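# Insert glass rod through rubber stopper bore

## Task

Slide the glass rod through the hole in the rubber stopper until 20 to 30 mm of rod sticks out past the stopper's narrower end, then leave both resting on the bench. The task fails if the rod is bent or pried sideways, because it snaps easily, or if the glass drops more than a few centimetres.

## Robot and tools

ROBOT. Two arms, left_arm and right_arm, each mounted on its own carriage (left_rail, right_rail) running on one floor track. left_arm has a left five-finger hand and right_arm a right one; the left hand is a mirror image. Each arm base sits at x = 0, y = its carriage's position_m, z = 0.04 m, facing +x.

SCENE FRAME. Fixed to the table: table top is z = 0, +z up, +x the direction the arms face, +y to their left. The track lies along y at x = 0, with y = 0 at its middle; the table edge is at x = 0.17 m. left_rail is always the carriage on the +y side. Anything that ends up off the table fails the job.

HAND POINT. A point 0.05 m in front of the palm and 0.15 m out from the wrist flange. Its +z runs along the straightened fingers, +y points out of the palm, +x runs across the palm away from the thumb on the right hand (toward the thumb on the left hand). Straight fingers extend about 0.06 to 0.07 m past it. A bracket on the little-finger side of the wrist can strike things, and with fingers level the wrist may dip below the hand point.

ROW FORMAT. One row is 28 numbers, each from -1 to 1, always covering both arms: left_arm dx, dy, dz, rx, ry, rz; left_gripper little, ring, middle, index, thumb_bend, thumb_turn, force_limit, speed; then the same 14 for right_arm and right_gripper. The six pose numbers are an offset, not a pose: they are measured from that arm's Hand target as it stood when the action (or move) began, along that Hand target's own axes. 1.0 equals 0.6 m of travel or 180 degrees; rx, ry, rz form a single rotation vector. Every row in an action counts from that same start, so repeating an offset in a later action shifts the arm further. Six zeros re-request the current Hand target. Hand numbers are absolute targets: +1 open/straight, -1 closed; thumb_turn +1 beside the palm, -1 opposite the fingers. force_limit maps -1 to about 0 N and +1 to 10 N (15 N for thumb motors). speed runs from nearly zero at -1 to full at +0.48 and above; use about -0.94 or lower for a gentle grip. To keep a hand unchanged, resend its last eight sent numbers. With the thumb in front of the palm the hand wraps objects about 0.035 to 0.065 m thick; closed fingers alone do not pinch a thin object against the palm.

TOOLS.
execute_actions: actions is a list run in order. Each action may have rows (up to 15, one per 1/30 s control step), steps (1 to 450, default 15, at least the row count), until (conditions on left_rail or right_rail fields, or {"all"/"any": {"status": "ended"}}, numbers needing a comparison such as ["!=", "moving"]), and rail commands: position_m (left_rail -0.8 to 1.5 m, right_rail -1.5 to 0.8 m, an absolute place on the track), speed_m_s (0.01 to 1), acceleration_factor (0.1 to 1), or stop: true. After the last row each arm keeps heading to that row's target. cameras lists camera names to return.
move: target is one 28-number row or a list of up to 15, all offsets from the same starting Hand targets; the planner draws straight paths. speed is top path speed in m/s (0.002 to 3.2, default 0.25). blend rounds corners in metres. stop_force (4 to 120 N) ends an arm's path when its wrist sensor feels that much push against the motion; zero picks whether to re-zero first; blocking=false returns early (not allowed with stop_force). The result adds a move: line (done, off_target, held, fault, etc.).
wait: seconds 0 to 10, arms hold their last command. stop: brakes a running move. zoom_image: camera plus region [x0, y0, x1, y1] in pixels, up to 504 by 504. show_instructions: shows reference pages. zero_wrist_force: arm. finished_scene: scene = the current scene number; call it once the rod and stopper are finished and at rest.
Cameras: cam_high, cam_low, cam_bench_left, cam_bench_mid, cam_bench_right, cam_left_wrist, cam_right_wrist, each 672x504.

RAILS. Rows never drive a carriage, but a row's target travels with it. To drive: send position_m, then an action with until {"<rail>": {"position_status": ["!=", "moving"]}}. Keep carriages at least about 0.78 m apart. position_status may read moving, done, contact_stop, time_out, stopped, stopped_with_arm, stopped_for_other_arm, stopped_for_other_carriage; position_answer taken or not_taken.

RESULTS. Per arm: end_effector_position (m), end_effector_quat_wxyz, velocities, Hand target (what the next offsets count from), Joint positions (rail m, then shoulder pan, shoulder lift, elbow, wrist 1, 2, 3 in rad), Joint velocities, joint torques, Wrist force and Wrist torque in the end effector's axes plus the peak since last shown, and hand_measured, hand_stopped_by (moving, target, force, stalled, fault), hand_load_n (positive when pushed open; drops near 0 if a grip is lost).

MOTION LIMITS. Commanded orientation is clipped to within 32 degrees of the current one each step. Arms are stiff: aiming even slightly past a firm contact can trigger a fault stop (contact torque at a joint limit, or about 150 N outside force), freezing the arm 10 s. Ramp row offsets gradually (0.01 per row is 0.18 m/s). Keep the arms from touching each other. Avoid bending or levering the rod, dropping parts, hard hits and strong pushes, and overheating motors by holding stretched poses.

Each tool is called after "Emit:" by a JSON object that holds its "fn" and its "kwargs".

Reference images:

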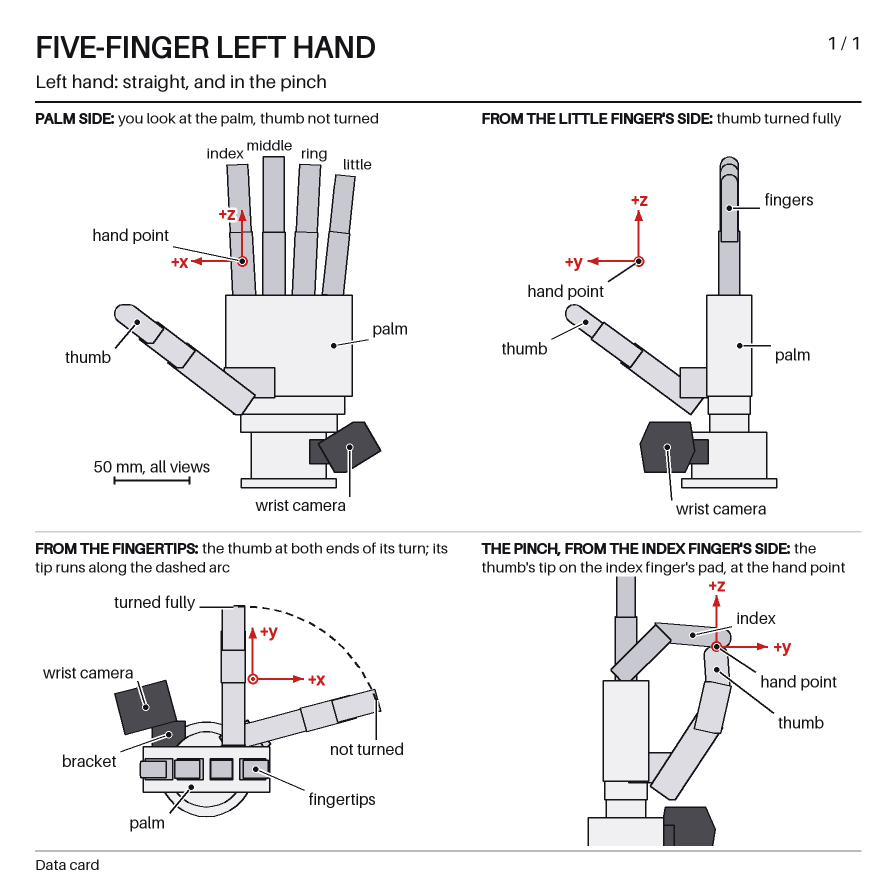

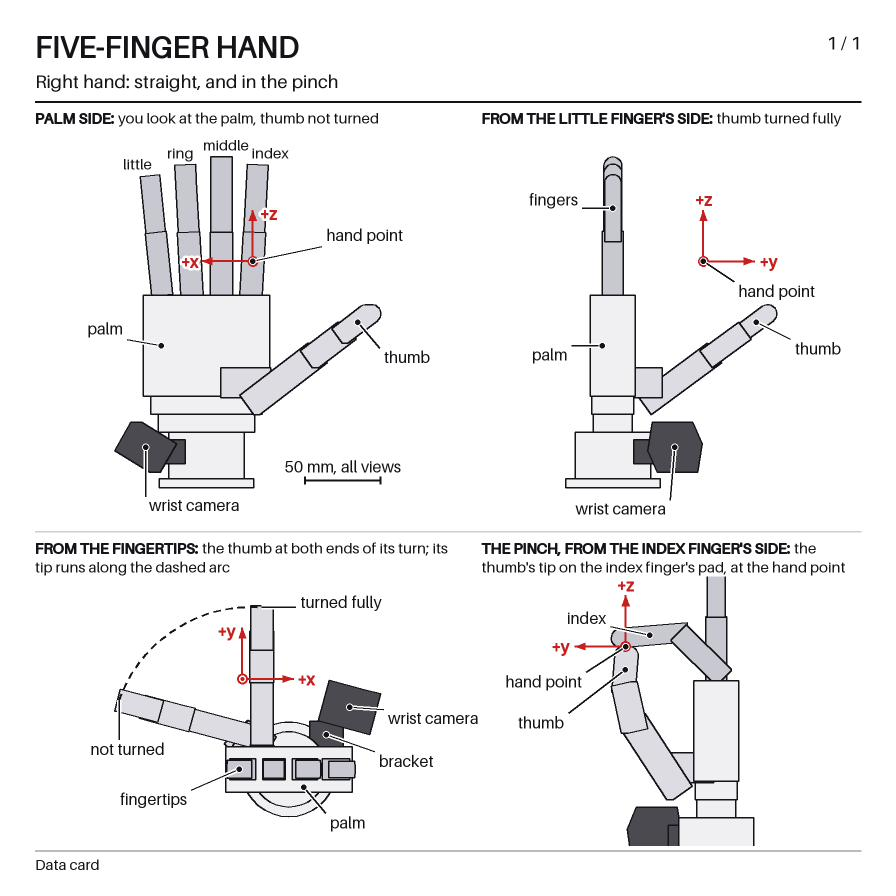

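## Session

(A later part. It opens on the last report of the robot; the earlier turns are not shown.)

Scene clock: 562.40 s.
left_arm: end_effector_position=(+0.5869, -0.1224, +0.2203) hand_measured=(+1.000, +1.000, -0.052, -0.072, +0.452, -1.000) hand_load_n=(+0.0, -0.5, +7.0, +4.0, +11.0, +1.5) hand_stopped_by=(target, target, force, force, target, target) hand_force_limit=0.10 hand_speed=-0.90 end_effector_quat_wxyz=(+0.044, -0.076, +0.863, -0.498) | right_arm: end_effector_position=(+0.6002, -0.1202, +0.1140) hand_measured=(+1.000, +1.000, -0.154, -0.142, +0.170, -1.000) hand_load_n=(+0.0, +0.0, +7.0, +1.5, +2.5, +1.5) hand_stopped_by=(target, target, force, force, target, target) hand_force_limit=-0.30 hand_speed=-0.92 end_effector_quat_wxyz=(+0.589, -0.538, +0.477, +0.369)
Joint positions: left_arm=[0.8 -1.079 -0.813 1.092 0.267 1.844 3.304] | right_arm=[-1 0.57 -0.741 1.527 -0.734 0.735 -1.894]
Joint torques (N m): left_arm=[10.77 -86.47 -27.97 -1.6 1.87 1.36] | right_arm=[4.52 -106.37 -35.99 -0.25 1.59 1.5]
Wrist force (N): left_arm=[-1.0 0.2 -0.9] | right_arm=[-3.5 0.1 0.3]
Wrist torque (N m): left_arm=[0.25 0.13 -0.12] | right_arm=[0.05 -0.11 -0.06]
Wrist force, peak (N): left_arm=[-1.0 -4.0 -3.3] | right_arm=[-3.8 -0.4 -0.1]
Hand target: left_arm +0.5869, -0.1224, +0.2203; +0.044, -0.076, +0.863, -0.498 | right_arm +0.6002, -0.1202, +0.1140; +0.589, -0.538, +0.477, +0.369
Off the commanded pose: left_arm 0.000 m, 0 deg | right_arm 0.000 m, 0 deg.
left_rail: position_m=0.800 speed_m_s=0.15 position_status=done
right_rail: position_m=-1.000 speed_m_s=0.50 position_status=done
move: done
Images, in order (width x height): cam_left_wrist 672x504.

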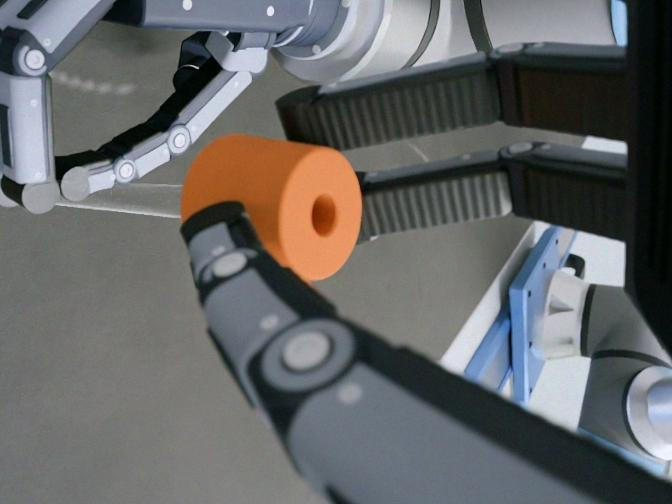

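Emit:
{"fn": "move", "kwargs": {"target": [0,0.0217,0.0125,0,0,0,1,1,-0.6,-0.6,0.45,-1,0.1,-0.9,0,0,0,0,0,0,1,1,-0.6,-0.6,0.168,-1,-0.3,-0.92], "speed": 0.01, "stop_force": 8, "zero": false, "cameras": ["cam_left_wrist"]}}

Emit:
{"fn": "zoom_image", "kwargs": {"camera": "cam_left_wrist", "region": [100, 100, 400, 320]}}

Scene clock: 570.67 s.
left_arm: end_effector_position=(+0.5869, -0.1224, +0.2141) hand_measured=(+1.000, +1.000, -0.052, -0.072, +0.452, -1.000) hand_load_n=(+0.0, +0.0, +6.5, +4.0, +8.5, +1.0) hand_stopped_by=(target, target, force, force, target, target) hand_force_limit=0.10 hand_speed=-0.90 end_effector_quat_wxyz=(+0.044, -0.076, +0.863, -0.498) | right_arm: end_effector_position=(+0.6002, -0.1202, +0.1140) hand_measured=(+1.000, +1.000, -0.154, -0.142, +0.170, -1.000) hand_load_n=(+0.0, +0.0, +6.5, +1.0, +2.5, +1.5) hand_stopped_by=(target, target, force, force, target, target) hand_force_limit=-0.30 hand_speed=-0.92 end_effector_quat_wxyz=(+0.589, -0.538, +0.477, +0.369)
Joint positions: left_arm=[0.8 -1.079 -0.81 1.097 0.258 1.844 3.304] | right_arm=[-1 0.57 -0.741 1.527 -0.734 0.735 -1.894]
Joint torques (N m): left_arm=[-4.17 -115.11 -49.67 2.21 -0.59 0.41] | right_arm=[5.84 -105.7 -35.89 -0.97 1.49 2]
Wrist force (N): left_arm=[-1.5 -6.5 -5.6] | right_arm=[-3.3 0.2 -0.4]
Wrist torque (N m): left_arm=[0.23 0.11 -0.06] | right_arm=[-0.02 -0.15 -0.05]
Wrist force, peak (N): left_arm=[-1.4 -9.7 -6.9] | right_arm=[-3.7 1.3 -0.4]
Hand target: left_arm +0.5869, -0.1224, +0.2142; +0.044, -0.076, +0.863, -0.498 (not the last commanded pose) | right_arm +0.6002, -0.1202, +0.1140; +0.589, -0.538, +0.477, +0.369
Off the commanded pose: left_arm 0.009 m, 0 deg | right_arm 0.000 m, 0 deg.
left_rail: position_m=0.800 speed_m_s=0.15 position_status=done
right_rail: position_m=-1.000 speed_m_s=0.50 position_status=done
move: contact (left_arm)
Images, in order (width x height): cam_left_wrist 672x504.

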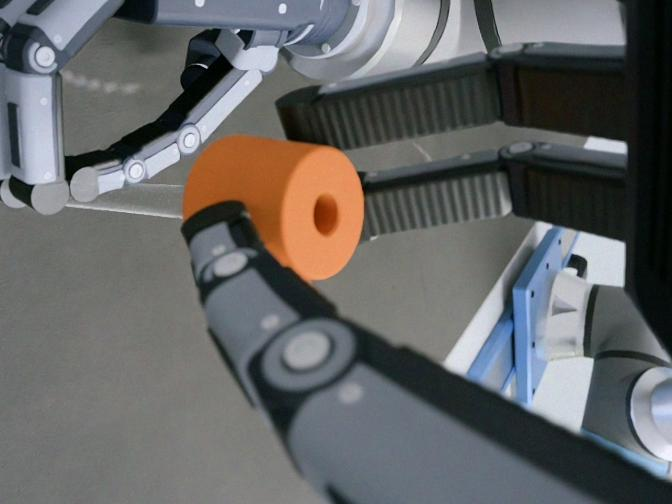

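Scaled by 1.680 from the camera's 672x504 image, which has a finer 960x720 frame.

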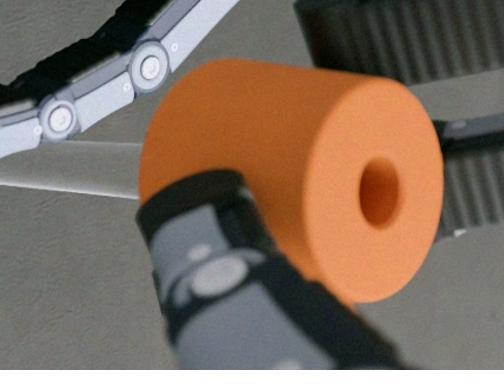

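Emit:
{"fn": "move", "kwargs": {"target": [0,0.0144,0.0083,0,0,0,1,1,-0.6,-0.6,0.45,-1,0.1,-0.9,0,0,0,0,0,0,1,1,-0.6,-0.6,0.168,-1,-0.3,-0.92], "speed": 0.008, "stop_force": 15, "zero": false, "cameras": ["cam_left_wrist"]}}

Emit:
{"fn": "zoom_image", "kwargs": {"camera": "cam_left_wrist", "region": [100, 100, 400, 320]}}

Scene clock: 574.93 s.
left_arm: end_effector_position=(+0.5870, -0.1225, +0.2132) hand_measured=(+1.000, +1.000, -0.052, -0.072, +0.452, -1.000) hand_load_n=(+0.0, +0.0, +6.0, +3.5, +7.0, +0.5) hand_stopped_by=(target, target, force, force, target, target) hand_force_limit=0.10 hand_speed=-0.90 end_effector_quat_wxyz=(+0.044, -0.076, +0.863, -0.498) | right_arm: end_effector_position=(+0.6002, -0.1202, +0.1140) hand_measured=(+1.000, +1.000, -0.154, -0.142, +0.170, -1.000) hand_load_n=(+0.0, +0.0, +6.5, +0.5, +3.0, +1.5) hand_stopped_by=(target, target, force, force, target, target) hand_force_limit=-0.30 hand_speed=-0.92 end_effector_quat_wxyz=(+0.589, -0.538, +0.477, +0.369)
Joint positions: left_arm=[0.8 -1.079 -0.809 1.098 0.256 1.844 3.304] | right_arm=[-1 0.57 -0.741 1.527 -0.734 0.735 -1.894]
Joint torques (N m): left_arm=[-2.39 -107.32 -45.51 2.85 -0.94 0.58] | right_arm=[2.54 -103.82 -35.64 -1.18 0.89 2.18]
Wrist force (N): left_arm=[-1.9 -12.5 -9.8] | right_arm=[-3.9 0.9 -1.8]
Wrist torque (N m): left_arm=[0.16 0.07 0.02] | right_arm=[0.01 -0.11 -0.05]
Wrist force, peak (N): left_arm=[-2.1 -15.2 -11.2] | right_arm=[-4.3 1.0 -2.4]
Hand target: left_arm +0.5870, -0.1225, +0.2132; +0.044, -0.076, +0.863, -0.498 (not the last commanded pose) | right_arm +0.6002, -0.1202, +0.1140; +0.589, -0.538, +0.477, +0.369
Off the commanded pose: left_arm 0.009 m, 0 deg | right_arm 0.000 m, 0 deg.
left_rail: position_m=0.800 speed_m_s=0.15 position_status=done
right_rail: position_m=-1.000 speed_m_s=0.50 position_status=done
move: contact (left_arm)
Images, in order (width x height): cam_left_wrist 672x504.

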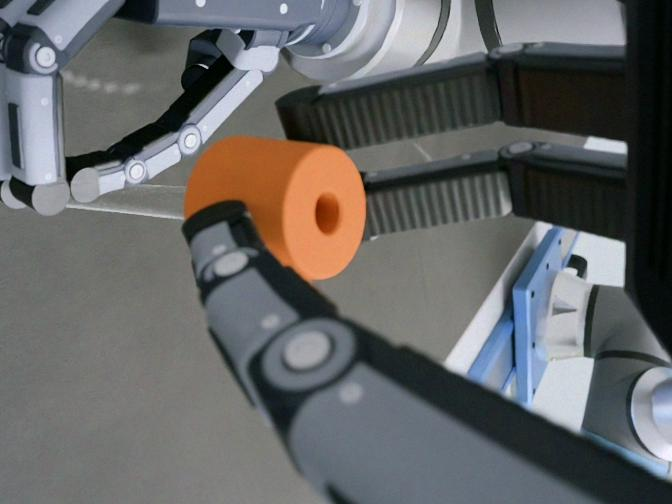

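Scaled by 1.680 from the camera's 672x504 image, which has a finer 960x720 frame.

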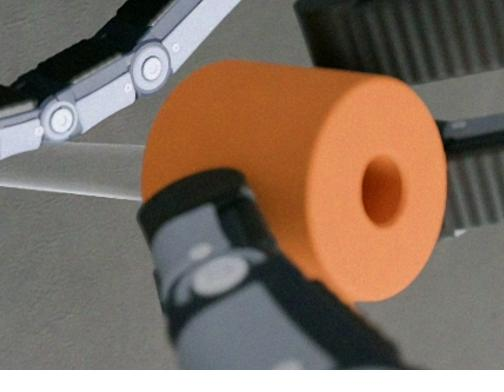

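Emit:
{"fn": "execute_actions", "kwargs": {"actions": [{"rows":[[0,0,0,0,0,0,1,1,-0.9,-0.9,0.45,-1,0.55,-0.9,0,0,0,0,0,0,1,1,-0.6,-0.6,0.168,-1,-0.3,-0.92]],"steps":60}]}}

Emit:
{"fn": "move", "kwargs": {"target": [0,0.0144,0.0083,0,0,0,1,1,-0.9,-0.9,0.45,-1,0.55,-0.9,0,0,0,0,0,0,1,1,-0.6,-0.6,0.168,-1,-0.3,-0.92], "speed": 0.008, "stop_force": 22, "zero": false, "cameras": ["cam_left_wrist"]}}

Emit:
{"fn": "zoom_image", "kwargs": {"camera": "cam_left_wrist", "region": [100, 100, 400, 320]}}

Scene clock: 586.47 s.
left_arm: end_effector_position=(+0.5870, -0.1225, +0.2132) hand_measured=(+1.000, +1.000, -0.058, -0.088, +0.452, -1.000) hand_load_n=(+0.0, +0.0, +7.0, +7.5, +11.5, -0.5) hand_stopped_by=(target, target, force, force, target, target) hand_force_limit=0.55 hand_speed=-0.90 end_effector_quat_wxyz=(+0.044, -0.076, +0.863, -0.498) | right_arm: end_effector_position=(+0.6002, -0.1202, +0.1140) hand_measured=(+1.000, +1.000, -0.154, -0.142, +0.170, -1.000) hand_load_n=(+0.0, +0.0, +6.5, +1.0, +3.0, +1.5) hand_stopped_by=(target, target, force, force, target, target) hand_force_limit=-0.30 hand_speed=-0.92 end_effector_quat_wxyz=(+0.589, -0.538, +0.477, +0.369)
Joint positions: left_arm=[0.8 -1.079 -0.809 1.098 0.256 1.844 3.304] | right_arm=[-1 0.57 -0.741 1.527 -0.734 0.735 -1.894]
Joint torques (N m): left_arm=[-4.18 -104.62 -39.72 0.76 -0.88 0.66] | right_arm=[5.83 -104.29 -35.55 -1.92 1.11 2.39]
Wrist force (N): left_arm=[-1.8 -13.1 -8.7] | right_arm=[-3.8 1.4 -0.1]
Wrist torque (N m): left_arm=[0.14 0.06 0.03] | right_arm=[0.00 -0.12 -0.05]
Wrist force, peak (N): left_arm=[-1.8 -13.4 -9.3] | right_arm=[-4.1 1.3 -2.6]
Hand target: left_arm +0.5870, -0.1225, +0.2132; +0.044, -0.076, +0.863, -0.498 | right_arm +0.6002, -0.1202, +0.1140; +0.589, -0.538, +0.477, +0.369
Off the commanded pose: left_arm 0.000 m, 0 deg | right_arm 0.000 m, 0 deg.
left_rail: position_m=0.800 speed_m_s=0.15 position_status=done
right_rail: position_m=-1.000 speed_m_s=0.50 position_status=done

Scene clock: 588.13 s.
left_arm: end_effector_position=(+0.5870, -0.1226, +0.2124) hand_measured=(+1.000, +1.000, -0.058, -0.088, +0.452, -1.000) hand_load_n=(+0.0, +0.0, +6.5, +7.0, +9.5, -0.5) hand_stopped_by=(target, target, force, force, target, target) hand_force_limit=0.55 hand_speed=-0.90 end_effector_quat_wxyz=(+0.044, -0.076, +0.862, -0.499) | right_arm: end_effector_position=(+0.6002, -0.1202, +0.1140) hand_measured=(+1.000, +1.000, -0.154, -0.142, +0.170, -1.000) hand_load_n=(+0.0, +0.0, +6.0, +0.5, +3.0, +1.5) hand_stopped_by=(target, target, force, force, target, target) hand_force_limit=-0.30 hand_speed=-0.92 end_effector_quat_wxyz=(+0.589, -0.538, +0.477, +0.369)
Joint positions: left_arm=[0.8 -1.079 -0.809 1.099 0.255 1.844 3.304] | right_arm=[-1 0.57 -0.741 1.527 -0.734 0.735 -1.894]
Joint torques (N m): left_arm=[-3.89 -99.93 -41.3 3.42 -0.79 0.59] | right_arm=[4.62 -104.58 -35.75 -1.84 1.35 2.33]
Wrist force (N): left_arm=[-2.0 -18.0 -12.9] | right_arm=[-2.8 0.9 -2.0]
Wrist torque (N m): left_arm=[0.12 0.00 0.09] | right_arm=[0.00 -0.20 -0.01]
Wrist force, peak (N): left_arm=[-2.2 -21.3 -14.6] | right_arm=[-4.1 1.5 -2.2]
Hand target: left_arm +0.5870, -0.1226, +0.2124; +0.044, -0.076, +0.862, -0.499 (not the last commanded pose) | right_arm +0.6002, -0.1202, +0.1140; +0.589, -0.538, +0.477, +0.369
Off the commanded pose: left_arm 0.009 m, 0 deg | right_arm 0.000 m, 0 deg.
left_rail: position_m=0.800 speed_m_s=0.15 position_status=done
right_rail: position_m=-1.000 speed_m_s=0.50 position_status=done
move: contact (left_arm)
Images, in order (width x height): cam_left_wrist 672x504.

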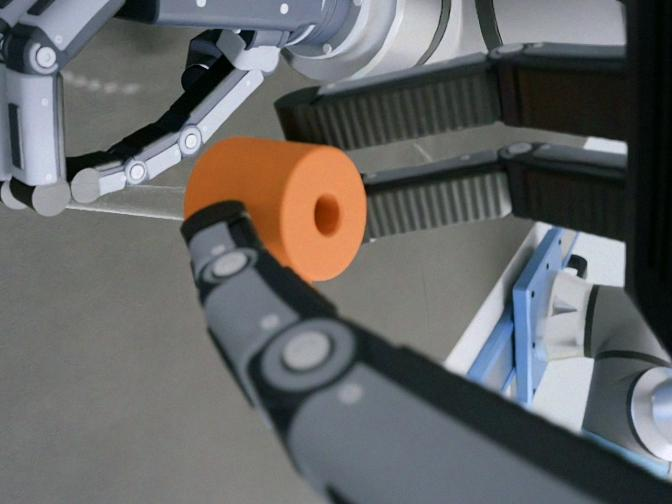

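Scaled by 1.680 from the camera's 672x504 image, which has a finer 960x720 frame.

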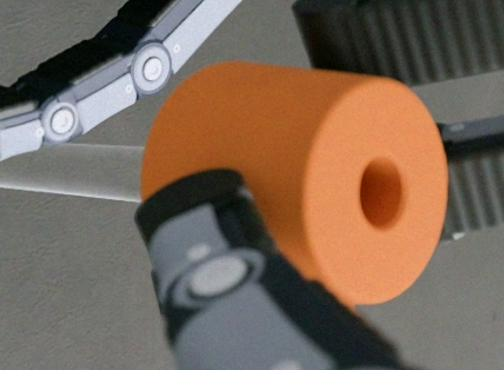

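Emit:
{"fn": "move", "kwargs": {"target": [0,-0.00144,-0.00083,0,0,0,1,1,-0.9,-0.9,0.45,-1,0.55,-0.9,0,0,0,0,0,0,1,1,-0.6,-0.6,0.168,-1,-0.3,-0.92], "speed": 0.01}}

Scene clock: 597.97 s.
left_arm: end_effector_position=(+0.5870, -0.1226, +0.2133) hand_measured=(+1.000, +1.000, -0.058, -0.088, +0.452, -1.000) hand_load_n=(+0.0, +0.0, +7.0, +7.5, +12.0, +0.0) hand_stopped_by=(target, target, force, force, target, target) hand_force_limit=0.55 hand_speed=-0.90 end_effector_quat_wxyz=(+0.044, -0.076, +0.862, -0.499) | right_arm: end_effector_position=(+0.6002, -0.1202, +0.1140) hand_measured=(+1.000, +1.000, -0.154, -0.142, +0.170, -1.000) hand_load_n=(+0.0, +0.0, +6.5, +1.0, +3.0, +2.0) hand_stopped_by=(target, target, force, force, target, target) hand_force_limit=-0.30 hand_speed=-0.92 end_effector_quat_wxyz=(+0.589, -0.538, +0.477, +0.369)
Joint positions: left_arm=[0.8 -1.079 -0.809 1.098 0.256 1.844 3.304] | right_arm=[-1 0.57 -0.741 1.527 -0.734 0.735 -1.894]
Joint torques (N m): left_arm=[-5.03 -111.34 -47.11 2.7 -0.83 0.63] | right_arm=[3.67 -103.04 -36.24 -2.14 1.02 2.17]
Wrist force (N): left_arm=[-1.7 -9.8 -7.4] | right_arm=[-3.1 1.1 -1.4]
Wrist torque (N m): left_arm=[0.16 0.04 0.01] | right_arm=[0.11 -0.16 -0.01]
Wrist force, peak (N): left_arm=[-1.9 -18.5 -13.5] | right_arm=[-4.4 1.1 -2.1]
Hand target: left_arm +0.5870, -0.1226, +0.2134; +0.044, -0.076, +0.862, -0.499 | right_arm +0.6002, -0.1202, +0.1140; +0.589, -0.538, +0.477, +0.369
Off the commanded pose: left_arm 0.000 m, 0 deg | right_arm 0.000 m, 0 deg.
left_rail: position_m=0.800 speed_m_s=0.15 position_status=done
right_rail: position_m=-1.000 speed_m_s=0.50 position_status=done
move: done

Emit:
{"fn": "move", "kwargs": {"target": [0,0.0173,0.01,0,0,0,1,1,-0.9,-0.9,0.45,-1,0.55,-0.9,0,0,0,0,0,0,1,1,-0.6,-0.6,0.168,-1,-0.3,-0.92], "speed": 0.01, "stop_force": 30, "zero": false, "cameras": ["cam_left_wrist"]}}

Emit:
{"fn": "zoom_image", "kwargs": {"camera": "cam_left_wrist", "region": [100, 100, 400, 320]}}

Scene clock: 615.63 s.
left_arm: end_effector_position=(+0.5871, -0.1227, +0.2115) hand_measured=(+1.000, +1.000, -0.058, -0.088, +0.452, -1.000) hand_load_n=(+0.0, +0.0, +6.5, +7.0, +8.0, -1.0) hand_stopped_by=(target, target, force, force, target, target) hand_force_limit=0.55 hand_speed=-0.90 end_effector_quat_wxyz=(+0.044, -0.076, +0.862, -0.499) | right_arm: end_effector_position=(+0.6002, -0.1202, +0.1140) hand_measured=(+1.000, +1.000, -0.154, -0.142, +0.170, -1.000) hand_load_n=(+0.0, -0.5, +5.5, +0.0, +3.5, +1.5) hand_stopped_by=(target, target, force, force, target, target) hand_force_limit=-0.30 hand_speed=-0.92 end_effector_quat_wxyz=(+0.589, -0.538, +0.477, +0.369)
Joint positions: left_arm=[0.8 -1.079 -0.808 1.1 0.253 1.844 3.304] | right_arm=[-1 0.57 -0.741 1.527 -0.734 0.735 -1.894]
Joint torques (N m): left_arm=[-4.95 -91.19 -36.52 4.14 -1.08 0.66] | right_arm=[3.46 -102.55 -35.25 -1.99 1.25 2.02]
Wrist force (N): left_arm=[-1.9 -24.0 -17.5] | right_arm=[-3.5 0.8 -3.9]
Wrist torque (N m): left_arm=[0.07 -0.07 0.15] | right_arm=[0.03 -0.08 -0.04]
Wrist force, peak (N): left_arm=[-1.7 -28.1 -20.1] | right_arm=[-3.8 0.8 -4.7]
Hand target: left_arm +0.5871, -0.1227, +0.2115; +0.044, -0.076, +0.862, -0.499 (not the last commanded pose) | right_arm +0.6002, -0.1202, +0.1140; +0.589, -0.538, +0.477, +0.369
Off the commanded pose: left_arm 0.010 m, 0 deg | right_arm 0.000 m, 0 deg.
left_rail: position_m=0.800 speed_m_s=0.15 position_status=done
right_rail: position_m=-1.000 speed_m_s=0.50 position_status=done
move: contact (left_arm)
Images, in order (width x height): cam_left_wrist 672x504.

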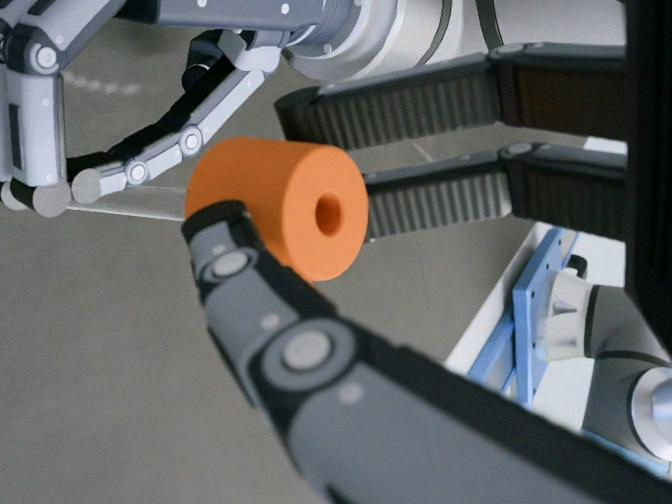

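Scaled by 1.680 from the camera's 672x504 image, which has a finer 960x720 frame.

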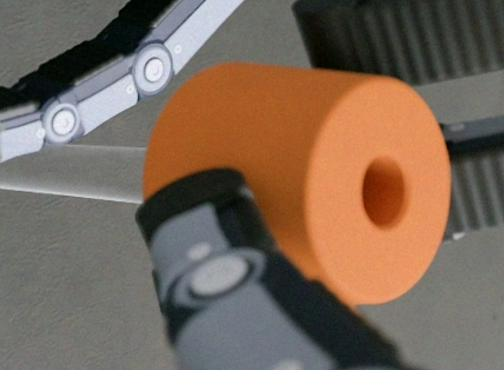

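Emit:
{"fn": "move", "kwargs": {"target": [[0,-0.0013,-0.00075,0,0,0,1,1,-0.9,-0.9,0.45,-1,0.55,-0.9,0,0,0,0,0,0,1,1,-0.6,-0.6,0.168,-1,-0.3,-0.92],[-0.00105,-0.0023,0.00098,0,-0.0289,-0.0167,1,1,-0.9,-0.9,0.45,-1,0.55,-0.9,0,0,0,0,0,0,1,1,-0.6,-0.6,0.168,-1,-0.3,-0.92],[0.00105,-0.0003,-0.00248,0,0.0289,0.0167,1,1,-0.9,-0.9,0.45,-1,0.55,-0.9,0,0,0,0,0,0,1,1,-0.6,-0.6,0.168,-1,-0.3,-0.92],[0,-0.0013,-0.00075,0,0,0,1,1,-0.9,-0.9,0.45,-1,0.55,-0.9,0,0,0,0,0,0,1,1,-0.6,-0.6,0.168,-1,-0.3,-0.92]], "speed": 0.06, "cameras": ["cam_left_wrist"]}}

Emit:
{"fn": "zoom_image", "kwargs": {"camera": "cam_left_wrist", "region": [100, 100, 400, 320]}}

Scene clock: 629.97 s.
left_arm: end_effector_position=(+0.5871, -0.1227, +0.2124) hand_measured=(+1.000, +1.000, -0.058, -0.088, +0.452, -1.000) hand_load_n=(+0.0, +0.0, +6.5, +7.0, +11.0, +0.0) hand_stopped_by=(target, target, force, force, target, target) hand_force_limit=0.55 hand_speed=-0.90 end_effector_quat_wxyz=(+0.044, -0.075, +0.862, -0.499) | right_arm: end_effector_position=(+0.6002, -0.1202, +0.1140) hand_measured=(+1.000, +1.000, -0.154, -0.142, +0.170, -1.000) hand_load_n=(+0.0, +0.0, +6.5, +0.5, +2.5, +1.0) hand_stopped_by=(target, target, force, force, target, target) hand_force_limit=-0.30 hand_speed=-0.92 end_effector_quat_wxyz=(+0.589, -0.538, +0.477, +0.369)
Joint positions: left_arm=[0.8 -1.079 -0.809 1.099 0.254 1.844 3.304] | right_arm=[-1 0.57 -0.741 1.527 -0.734 0.735 -1.894]
Joint torques (N m): left_arm=[-16.89 -104.9 -17.22 -0.38 -3.34 -1.38] | right_arm=[3.64 -101.26 -34.1 -2.23 1.1 2.19]
Wrist force (N): left_arm=[-1.1 -14.8 -11.3] | right_arm=[-3.1 -0.2 -2.1]
Wrist torque (N m): left_arm=[0.14 0.04 0.17] | right_arm=[0.15 -0.16 -0.02]
Wrist force, peak (N): left_arm=[-1.5 -24.5 -18.2] | right_arm=[-4.0 0.8 -4.2]
Hand target: left_arm +0.5871, -0.1227, +0.2124; +0.044, -0.076, +0.862, -0.499 | right_arm +0.6002, -0.1202, +0.1140; +0.589, -0.538, +0.477, +0.369
Off the commanded pose: left_arm 0.000 m, 0 deg | right_arm 0.000 m, 0 deg.
left_rail: position_m=0.800 speed_m_s=0.15 position_status=done
right_rail: position_m=-1.000 speed_m_s=0.50 position_status=done
move: done
Images, in order (width x height): cam_left_wrist 672x504.

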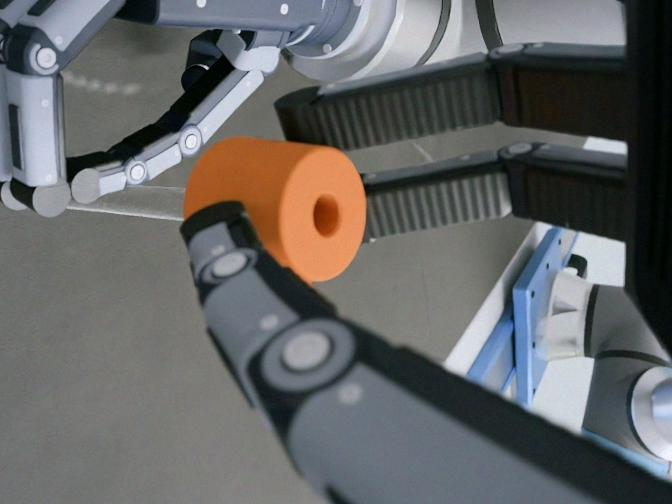

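Scaled by 1.680 from the camera's 672x504 image, which has a finer 960x720 frame.

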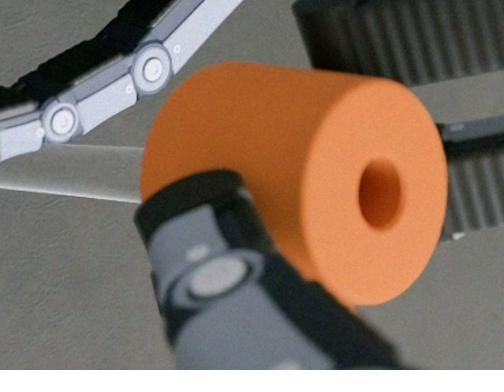

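Emit:
{"fn": "move", "kwargs": {"target": [0,-0.0059,-0.0034,0,0,0,1,1,-0.9,-0.9,0.45,-1,0.55,-0.9,0,0,0,0,0,0,1,1,-0.6,-0.6,0.168,-1,-0.3,-0.92], "speed": 0.02, "cameras": ["cam_left_wrist"]}}

Emit:
{"fn": "zoom_image", "kwargs": {"camera": "cam_left_wrist", "region": [100, 100, 400, 320]}}

Scene clock: 633.10 s.
left_arm: end_effector_position=(+0.5871, -0.1227, +0.2162) hand_measured=(+1.000, +1.000, -0.058, -0.088, +0.452, -1.000) hand_load_n=(+0.0, -0.5, +6.5, +8.0, +15.0, +1.0) hand_stopped_by=(target, target, force, force, target, target) hand_force_limit=0.55 hand_speed=-0.90 end_effector_quat_wxyz=(+0.044, -0.076, +0.862, -0.499) | right_arm: end_effector_position=(+0.6002, -0.1202, +0.1140) hand_measured=(+1.000, +1.000, -0.154, -0.142, +0.168, -1.000) hand_load_n=(+0.0, +0.0, +3.5, +0.5, +1.0, +1.0) hand_stopped_by=(target, target, force, force, target, target) hand_force_limit=-0.30 hand_speed=-0.92 end_effector_quat_wxyz=(+0.589, -0.538, +0.477, +0.369)
Joint positions: left_arm=[0.8 -1.079 -0.811 1.096 0.259 1.844 3.304] | right_arm=[-1 0.57 -0.741 1.527 -0.734 0.735 -1.894]
Joint torques (N m): left_arm=[-16.69 -124.06 -55.66 1.87 -1.2 -1.65] | right_arm=[4.29 -100.72 -35.88 -1.89 1.15 1.63]
Wrist force (N): left_arm=[-1.0 2.0 -0.1] | right_arm=[-4.2 -0.6 0.0]
Wrist torque (N m): left_arm=[0.21 0.15 -0.02] | right_arm=[0.01 -0.10 -0.07]
Wrist force, peak (N): left_arm=[-1.0 -15.4 -11.5] | right_arm=[-7.6 -1.4 -0.4]
Hand target: left_arm +0.5871, -0.1227, +0.2165; +0.044, -0.076, +0.862, -0.499 | right_arm +0.6002, -0.1202, +0.1140; +0.589, -0.538, +0.477, +0.369
Off the commanded pose: left_arm 0.000 m, 0 deg | right_arm 0.000 m, 0 deg.
left_rail: position_m=0.800 speed_m_s=0.15 position_status=done
right_rail: position_m=-1.000 speed_m_s=0.50 position_status=done
move: done
Images, in order (width x height): cam_left_wrist 672x504.

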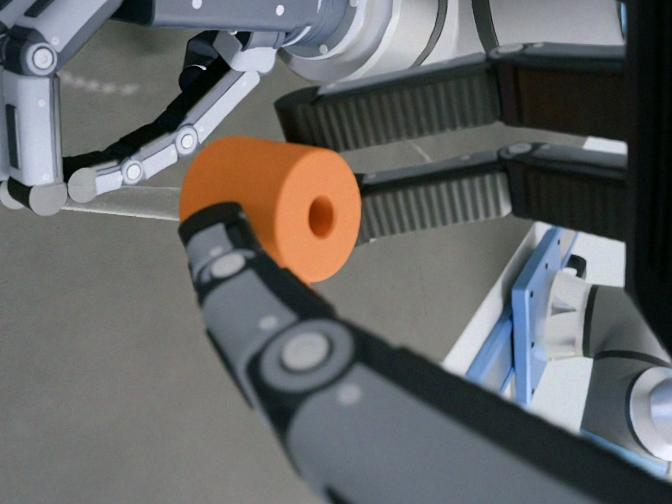

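Scaled by 1.680 from the camera's 672x504 image, which has a finer 960x720 frame.

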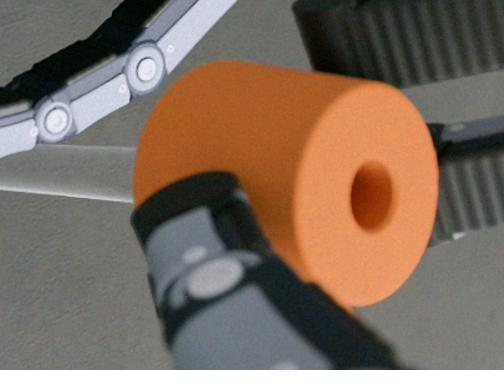

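Emit:
{"fn": "execute_actions", "kwargs": {"actions": [{"rows":[[0,0,0,0,0,0,1,1,-0.9,-0.9,0.45,-1,0.55,-0.9,0,0,0,0,0,0,1,1,-0.12,-0.1,0.168,-1,-0.3,-0.9]],"steps":30}]}}

Emit:
{"fn": "move", "kwargs": {"target": [0,0.0173,0.01,0,0,0,1,1,-0.9,-0.9,0.45,-1,0.55,-0.9,0,0,0,0,0,0,1,1,-0.12,-0.1,0.168,-1,-0.3,-0.9], "speed": 0.01, "stop_force": 15, "zero": false, "cameras": ["cam_left_wrist","cam_right_wrist"]}}

Emit:
{"fn": "zoom_image", "kwargs": {"camera": "cam_left_wrist", "region": [0, 100, 400, 320]}}

Scene clock: 648.83 s.
left_arm: end_effector_position=(+0.5871, -0.1227, +0.2165) hand_measured=(+1.000, +1.000, -0.058, -0.088, +0.452, -1.000) hand_load_n=(+0.0, +0.0, +7.0, +8.0, +14.5, +1.0) hand_stopped_by=(target, target, force, force, target, target) hand_force_limit=0.55 hand_speed=-0.90 end_effector_quat_wxyz=(+0.044, -0.076, +0.862, -0.499) | right_arm: end_effector_position=(+0.6002, -0.1202, +0.1140) hand_measured=(+1.000, +1.000, -0.120, -0.100, +0.168, -1.000) hand_load_n=(+0.0, -0.5, +0.0, +0.0, +0.0, +0.0) hand_stopped_by=(target, target, target, target, target, target) hand_force_limit=-0.30 hand_speed=-0.90 end_effector_quat_wxyz=(+0.589, -0.538, +0.477, +0.369)
Joint positions: left_arm=[0.8 -1.079 -0.811 1.096 0.26 1.844 3.304] | right_arm=[-1 0.57 -0.741 1.527 -0.734 0.735 -1.894]
Joint torques (N m): left_arm=[-9.62 -117.14 -51.34 1.45 2.38 -1.37] | right_arm=[1.17 -96.32 -36.37 -0.54 0.84 1.74]
Wrist force (N): left_arm=[-0.9 0.6 -1.0] | right_arm=[-1.7 0.4 0.5]
Wrist torque (N m): left_arm=[0.27 0.14 -0.01] | right_arm=[0.06 -0.16 -0.04]
Wrist force, peak (N): left_arm=[-1.1 2.2 0.1] | right_arm=[-3.7 -0.2 0.2]
Hand target: left_arm +0.5871, -0.1227, +0.2165; +0.044, -0.076, +0.862, -0.499 | right_arm +0.6002, -0.1202, +0.1140; +0.589, -0.538, +0.477, +0.369
Off the commanded pose: left_arm 0.000 m, 0 deg | right_arm 0.000 m, 0 deg.
left_rail: position_m=0.800 speed_m_s=0.15 position_status=done
right_rail: position_m=-1.000 speed_m_s=0.50 position_status=done

Scene clock: 650.70 s.
left_arm: end_effector_position=(+0.5871, -0.1228, +0.2127) hand_measured=(+1.000, +1.000, -0.058, -0.088, +0.452, -1.000) hand_load_n=(+0.0, -0.5, +6.5, +7.5, +10.5, +0.0) hand_stopped_by=(target, target, force, force, target, target) hand_force_limit=0.55 hand_speed=-0.90 end_effector_quat_wxyz=(+0.044, -0.076, +0.862, -0.499) | right_arm: end_effector_position=(+0.6002, -0.1202, +0.1140) hand_measured=(+1.000, +1.000, -0.120, -0.100, +0.168, -1.000) hand_load_n=(+0.0, +0.0, +0.0, +0.0, +0.0, -0.5) hand_stopped_by=(target, target, target, target, target, target) hand_force_limit=-0.30 hand_speed=-0.90 end_effector_quat_wxyz=(+0.589, -0.538, +0.477, +0.369)
Joint positions: left_arm=[0.8 -1.079 -0.809 1.099 0.254 1.844 3.304] | right_arm=[-1 0.57 -0.741 1.527 -0.734 0.735 -1.894]
Joint torques (N m): left_arm=[-7.67 -106.87 -44.93 3.02 0.73 -1.37] | right_arm=[3.46 -93.28 -35.25 0.76 1.14 1.72]
Wrist force (N): left_arm=[-1.1 -13.2 -9.3] | right_arm=[-1.5 -0.1 -1.0]
Wrist torque (N m): left_arm=[0.19 0.06 0.14] | right_arm=[0.03 -0.11 -0.07]
Wrist force, peak (N): left_arm=[-1.0 -16.3 -11.3] | right_arm=[-2.3 0.3 -0.4]
Hand target: left_arm +0.5871, -0.1228, +0.2127; +0.044, -0.076, +0.862, -0.499 (not the last commanded pose) | right_arm +0.6002, -0.1202, +0.1140; +0.589, -0.538, +0.477, +0.369
Off the commanded pose: left_arm 0.008 m, 0 deg | right_arm 0.000 m, 0 deg.
left_rail: position_m=0.800 speed_m_s=0.15 position_status=done
right_rail: position_m=-1.000 speed_m_s=0.50 position_status=done
move: contact (left_arm)
Images, in order (width x height): cam_left_wrist 672x504, cam_right_wrist 672x504.

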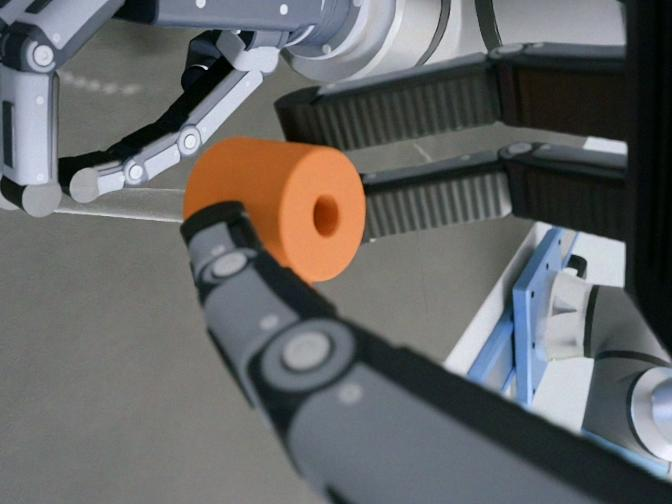

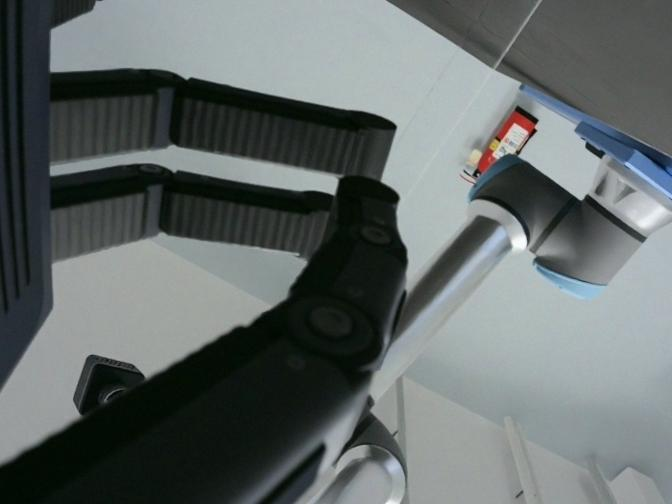

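Scaled by 1.260 from the camera's 672x504 image, which has a finer 960x720 frame.

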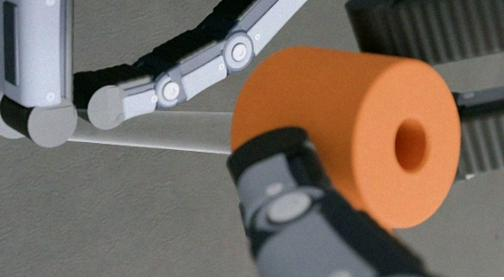

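Emit:
{"fn": "move", "kwargs": {"target": [0,0.0144,0.0083,0,0,0,1,1,-0.9,-0.9,0.45,-1,0.55,-0.9,0,0,0,0,0,0,1,1,-0.12,-0.1,0.168,-1,-0.3,-0.9], "speed": 0.01, "stop_force": 26, "zero": false}}

Scene clock: 654.97 s.
left_arm: end_effector_position=(+0.5872, -0.1229, +0.2117) hand_measured=(+1.000, +1.000, -0.058, -0.088, +0.452, -1.000) hand_load_n=(+0.0, -0.5, +6.5, +7.0, +8.0, -0.5) hand_stopped_by=(target, target, force, force, target, target) hand_force_limit=0.55 hand_speed=-0.90 end_effector_quat_wxyz=(+0.044, -0.076, +0.862, -0.499) | right_arm: end_effector_position=(+0.6002, -0.1202, +0.1140) hand_measured=(+1.000, +1.000, -0.120, -0.100, +0.168, -1.000) hand_load_n=(+0.0, +0.0, +0.0, +0.0, +0.5, -0.5) hand_stopped_by=(target, target, target, target, target, target) hand_force_limit=-0.30 hand_speed=-0.90 end_effector_quat_wxyz=(+0.589, -0.538, +0.477, +0.369)
Joint positions: left_arm=[0.8 -1.079 -0.808 1.1 0.252 1.844 3.304] | right_arm=[-1 0.57 -0.741 1.527 -0.734 0.735 -1.894]
Joint torques (N m): left_arm=[-7.66 -94.48 -38.07 3.96 -2.16 -0.99] | right_arm=[2.99 -88.92 -35.66 0.73 0.99 1.78]
Wrist force (N): left_arm=[-1.1 -22.1 -15.2] | right_arm=[-1.5 -0.4 -1.8]
Wrist torque (N m): left_arm=[0.16 -0.02 0.24] | right_arm=[-0.02 -0.06 -0.09]
Wrist force, peak (N): left_arm=[-1.0 -26.1 -17.6] | right_arm=[-2.0 0.2 -2.2]
Hand target: left_arm +0.5872, -0.1229, +0.2117; +0.044, -0.076, +0.862, -0.499 (not the last commanded pose) | right_arm +0.6002, -0.1202, +0.1140; +0.589, -0.538, +0.477, +0.369
Off the commanded pose: left_arm 0.009 m, 0 deg | right_arm 0.000 m, 0 deg.
left_rail: position_m=0.800 speed_m_s=0.15 position_status=done
right_rail: position_m=-1.000 speed_m_s=0.50 position_status=done
move: contact (left_arm)

Emit:
{"fn": "move", "kwargs": {"target": [0,-0.0173,-0.01,0,0,0,1,1,-0.9,-0.9,0.45,-1,0.55,-0.9,0,0,0,0,0,0,1,1,-0.12,-0.1,0.168,-1,-0.3,-0.9], "speed": 0.02, "cameras": ["cam_left_wrist","cam_high","cam_bench_mid"]}}

Emit:
{"fn": "zoom_image", "kwargs": {"camera": "cam_left_wrist", "region": [0, 100, 400, 320]}}

Emit:
{"fn": "zoom_image", "kwargs": {"camera": "cam_bench_mid", "region": [310, 290, 360, 340]}}

Scene clock: 658.77 s.
left_arm: end_effector_position=(+0.5872, -0.1229, +0.2234) hand_measured=(+1.000, +1.000, -0.058, -0.088, +0.452, -1.000) hand_load_n=(+0.0, +0.0, +6.5, +8.0, +14.5, +1.0) hand_stopped_by=(target, target, force, force, target, target) hand_force_limit=0.55 hand_speed=-0.90 end_effector_quat_wxyz=(+0.044, -0.076, +0.862, -0.499) | right_arm: end_effector_position=(+0.6002, -0.1202, +0.1140) hand_measured=(+1.000, +1.000, -0.120, -0.100, +0.168, -1.000) hand_load_n=(+0.0, +0.0, +0.0, +0.0, +0.0, +0.0) hand_stopped_by=(target, target, target, target, target, target) hand_force_limit=-0.30 hand_speed=-0.90 end_effector_quat_wxyz=(+0.589, -0.538, +0.477, +0.369)
Joint positions: left_arm=[0.8 -1.079 -0.815 1.089 0.268 1.844 3.304] | right_arm=[-1 0.57 -0.741 1.527 -0.734 0.735 -1.894]
Joint torques (N m): left_arm=[-6.24 -125.11 -55.82 2.32 -0.68 -1.35] | right_arm=[3.42 -85.15 -35.26 -0.77 1.16 1.45]
Wrist force (N): left_arm=[-0.9 0.7 -0.8] | right_arm=[-1.9 0.5 0.2]
Wrist torque (N m): left_arm=[0.25 0.14 -0.01] | right_arm=[0.08 -0.12 -0.05]
Wrist force, peak (N): left_arm=[-1.0 -22.6 -16.1] | right_arm=[-2.1 -0.6 -2.3]
Hand target: left_arm +0.5872, -0.1229, +0.2237; +0.044, -0.076, +0.862, -0.499 | right_arm +0.6002, -0.1202, +0.1140; +0.589, -0.538, +0.477, +0.369
Off the commanded pose: left_arm 0.000 m, 0 deg | right_arm 0.000 m, 0 deg.
left_rail: position_m=0.800 speed_m_s=0.15 position_status=done
right_rail: position_m=-1.000 speed_m_s=0.50 position_status=done
move: done
Images, in order (width x height): cam_high 672x504, cam_bench_mid 672x504, cam_left_wrist 672x504.

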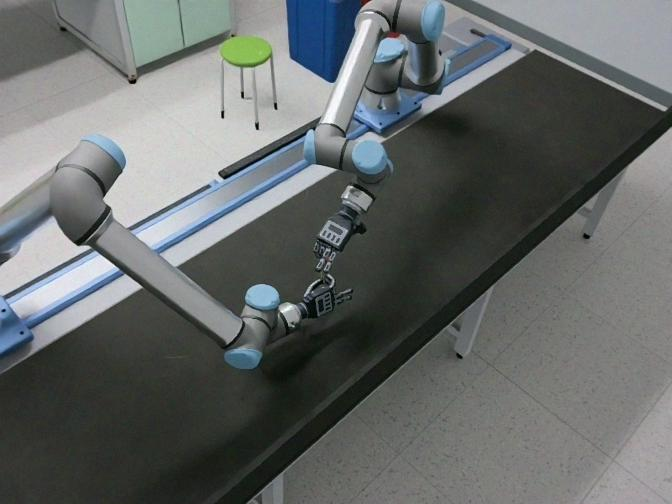

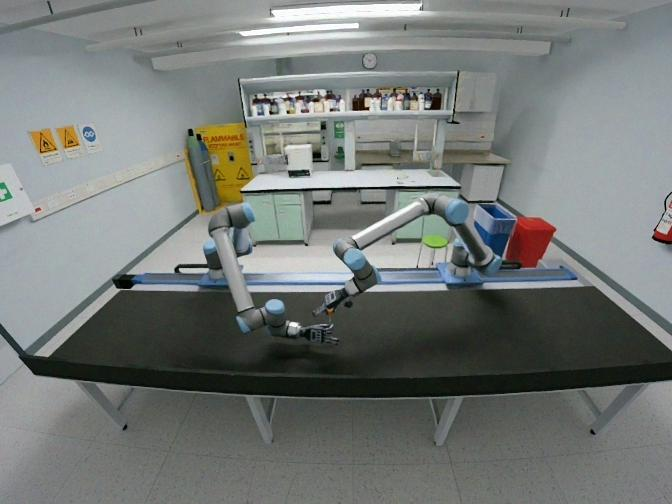

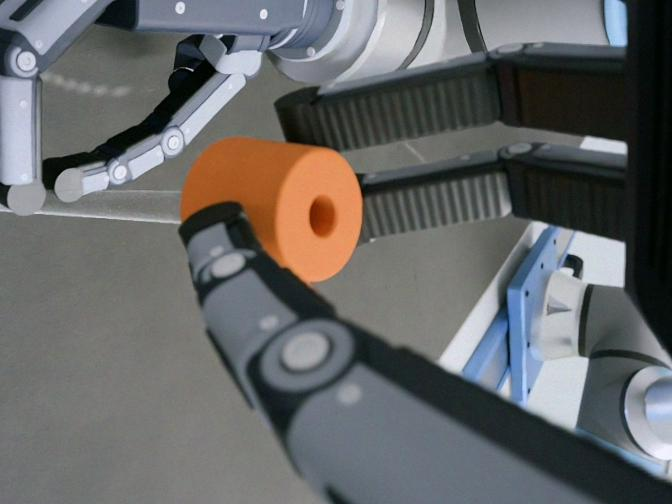

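Scaled by 1.260 from the camera's 672x504 image, which has a finer 960x720 frame.

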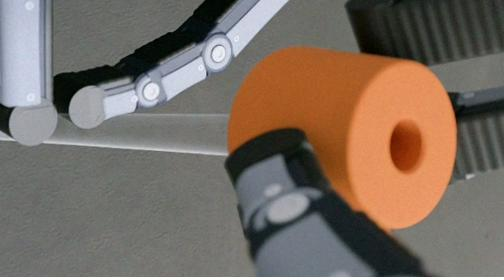

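Scaled by 10.080 from the camera's 672x504 image, which has a finer 960x720 frame.

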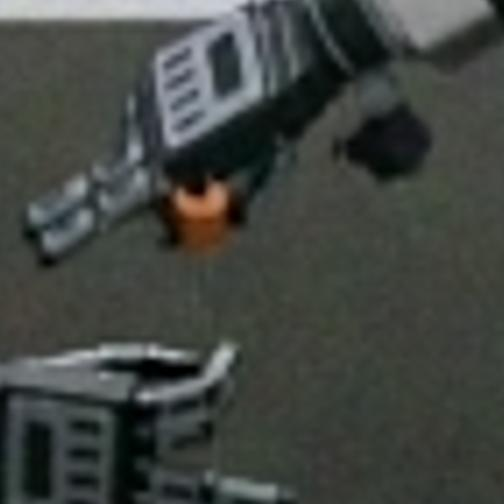

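Emit:
{"fn": "execute_actions", "kwargs": {"actions": [{"rows":[[0,0,0,0,0,0,1,1,-0.9,-0.9,0.45,-1,0.55,-0.9,0,0,0,0,0,0,1,1,-0.6,-0.6,0.168,-1,-0.3,-0.88]],"steps":60}]}}

Emit:
{"fn": "move", "kwargs": {"target": [0,0.0144,0.0083,0,0,0,1,1,-0.9,-0.9,0.45,-1,0.55,-0.9,0,0,0,0,0,0,1,1,-0.6,-0.6,0.168,-1,-0.3,-0.88], "speed": 0.01, "stop_force": 4}}

Scene clock: 664.60 s.
left_arm: end_effector_position=(+0.5872, -0.1229, +0.2237) hand_measured=(+1.000, +1.000, -0.058, -0.088, +0.452, -1.000) hand_load_n=(+0.0, +0.0, +6.5, +8.0, +14.5, +1.0) hand_stopped_by=(target, target, force, force, target, target) hand_force_limit=0.55 hand_speed=-0.90 end_effector_quat_wxyz=(+0.044, -0.076, +0.862, -0.499) | right_arm: end_effector_position=(+0.6002, -0.1202, +0.1140) hand_measured=(+1.000, +1.000, -0.250, -0.266, +0.168, -1.000) hand_load_n=(+0.0, +0.0, +8.0, +3.5, +1.0, -0.5) hand_stopped_by=(target, target, force, force, target, target) hand_force_limit=-0.30 hand_speed=-0.88 end_effector_quat_wxyz=(+0.589, -0.538, +0.477, +0.369)
Joint positions: left_arm=[0.8 -1.079 -0.815 1.089 0.269 1.844 3.304] | right_arm=[-1 0.57 -0.741 1.527 -0.734 0.735 -1.894]
Joint torques (N m): left_arm=[4.56 -122.48 -55.22 1.32 2.66 0.81] | right_arm=[0.51 -86.56 -35.26 -2 0.87 1.61]
Wrist force (N): left_arm=[-1.1 0.6 -1.1] | right_arm=[-1.6 0.3 0.5]
Wrist torque (N m): left_arm=[0.29 0.19 -0.03] | right_arm=[0.06 -0.18 -0.04]
Wrist force, peak (N): left_arm=[-1.5 0.9 -0.9] | right_arm=[-2.4 0.4 0.1]
Hand target: left_arm +0.5872, -0.1229, +0.2237; +0.044, -0.076, +0.862, -0.499 | right_arm +0.6002, -0.1202, +0.1140; +0.589, -0.538, +0.477, +0.369
Off the commanded pose: left_arm 0.000 m, 0 deg | right_arm 0.000 m, 0 deg.
left_rail: position_m=0.800 speed_m_s=0.15 position_status=done
right_rail: position_m=-1.000 speed_m_s=0.50 position_status=done

Scene clock: 666.57 s.
left_arm: end_effector_position=(+0.5872, -0.1229, +0.2137) hand_measured=(+1.000, +1.000, -0.058, -0.088, +0.452, -1.000) hand_load_n=(-0.5, +0.0, +6.5, +8.0, +14.5, +1.0) hand_stopped_by=(target, target, force, force, target, target) hand_force_limit=0.55 hand_speed=-0.90 end_effector_quat_wxyz=(+0.044, -0.076, +0.862, -0.499) | right_arm: end_effector_position=(+0.6002, -0.1202, +0.1140) hand_measured=(+1.000, +1.000, -0.250, -0.266, +0.168, -1.000) hand_load_n=(+0.0, +0.0, +8.0, +3.5, +1.0, +0.0) hand_stopped_by=(target, target, force, force, target, target) hand_force_limit=-0.30 hand_speed=-0.88 end_effector_quat_wxyz=(+0.589, -0.538, +0.477, +0.369)
Joint positions: left_arm=[0.8 -1.079 -0.81 1.098 0.254 1.844 3.304] | right_arm=[-1 0.57 -0.741 1.527 -0.734 0.735 -1.894]
Joint torques (N m): left_arm=[6.57 -87.45 -28.19 -1.71 2.59 0.3] | right_arm=[3.21 -84.61 -35.32 -2.48 1.14 1.74]
Wrist force (N): left_arm=[-0.6 0.4 -0.9] | right_arm=[-1.7 0.4 0.3]
Wrist torque (N m): left_arm=[0.24 0.12 0.00] | right_arm=[0.09 -0.14 -0.04]
Wrist force, peak (N): left_arm=[-1.1 0.5 -1.2] | right_arm=[-2.3 0.3 0.4]
Hand target: left_arm +0.5872, -0.1229, +0.2137; +0.044, -0.076, +0.862, -0.499 | right_arm +0.6002, -0.1202, +0.1140; +0.589, -0.538, +0.477, +0.369
Off the commanded pose: left_arm 0.000 m, 0 deg | right_arm 0.000 m, 0 deg.
left_rail: position_m=0.800 speed_m_s=0.15 position_status=done
right_rail: position_m=-1.000 speed_m_s=0.50 position_status=done
move: done


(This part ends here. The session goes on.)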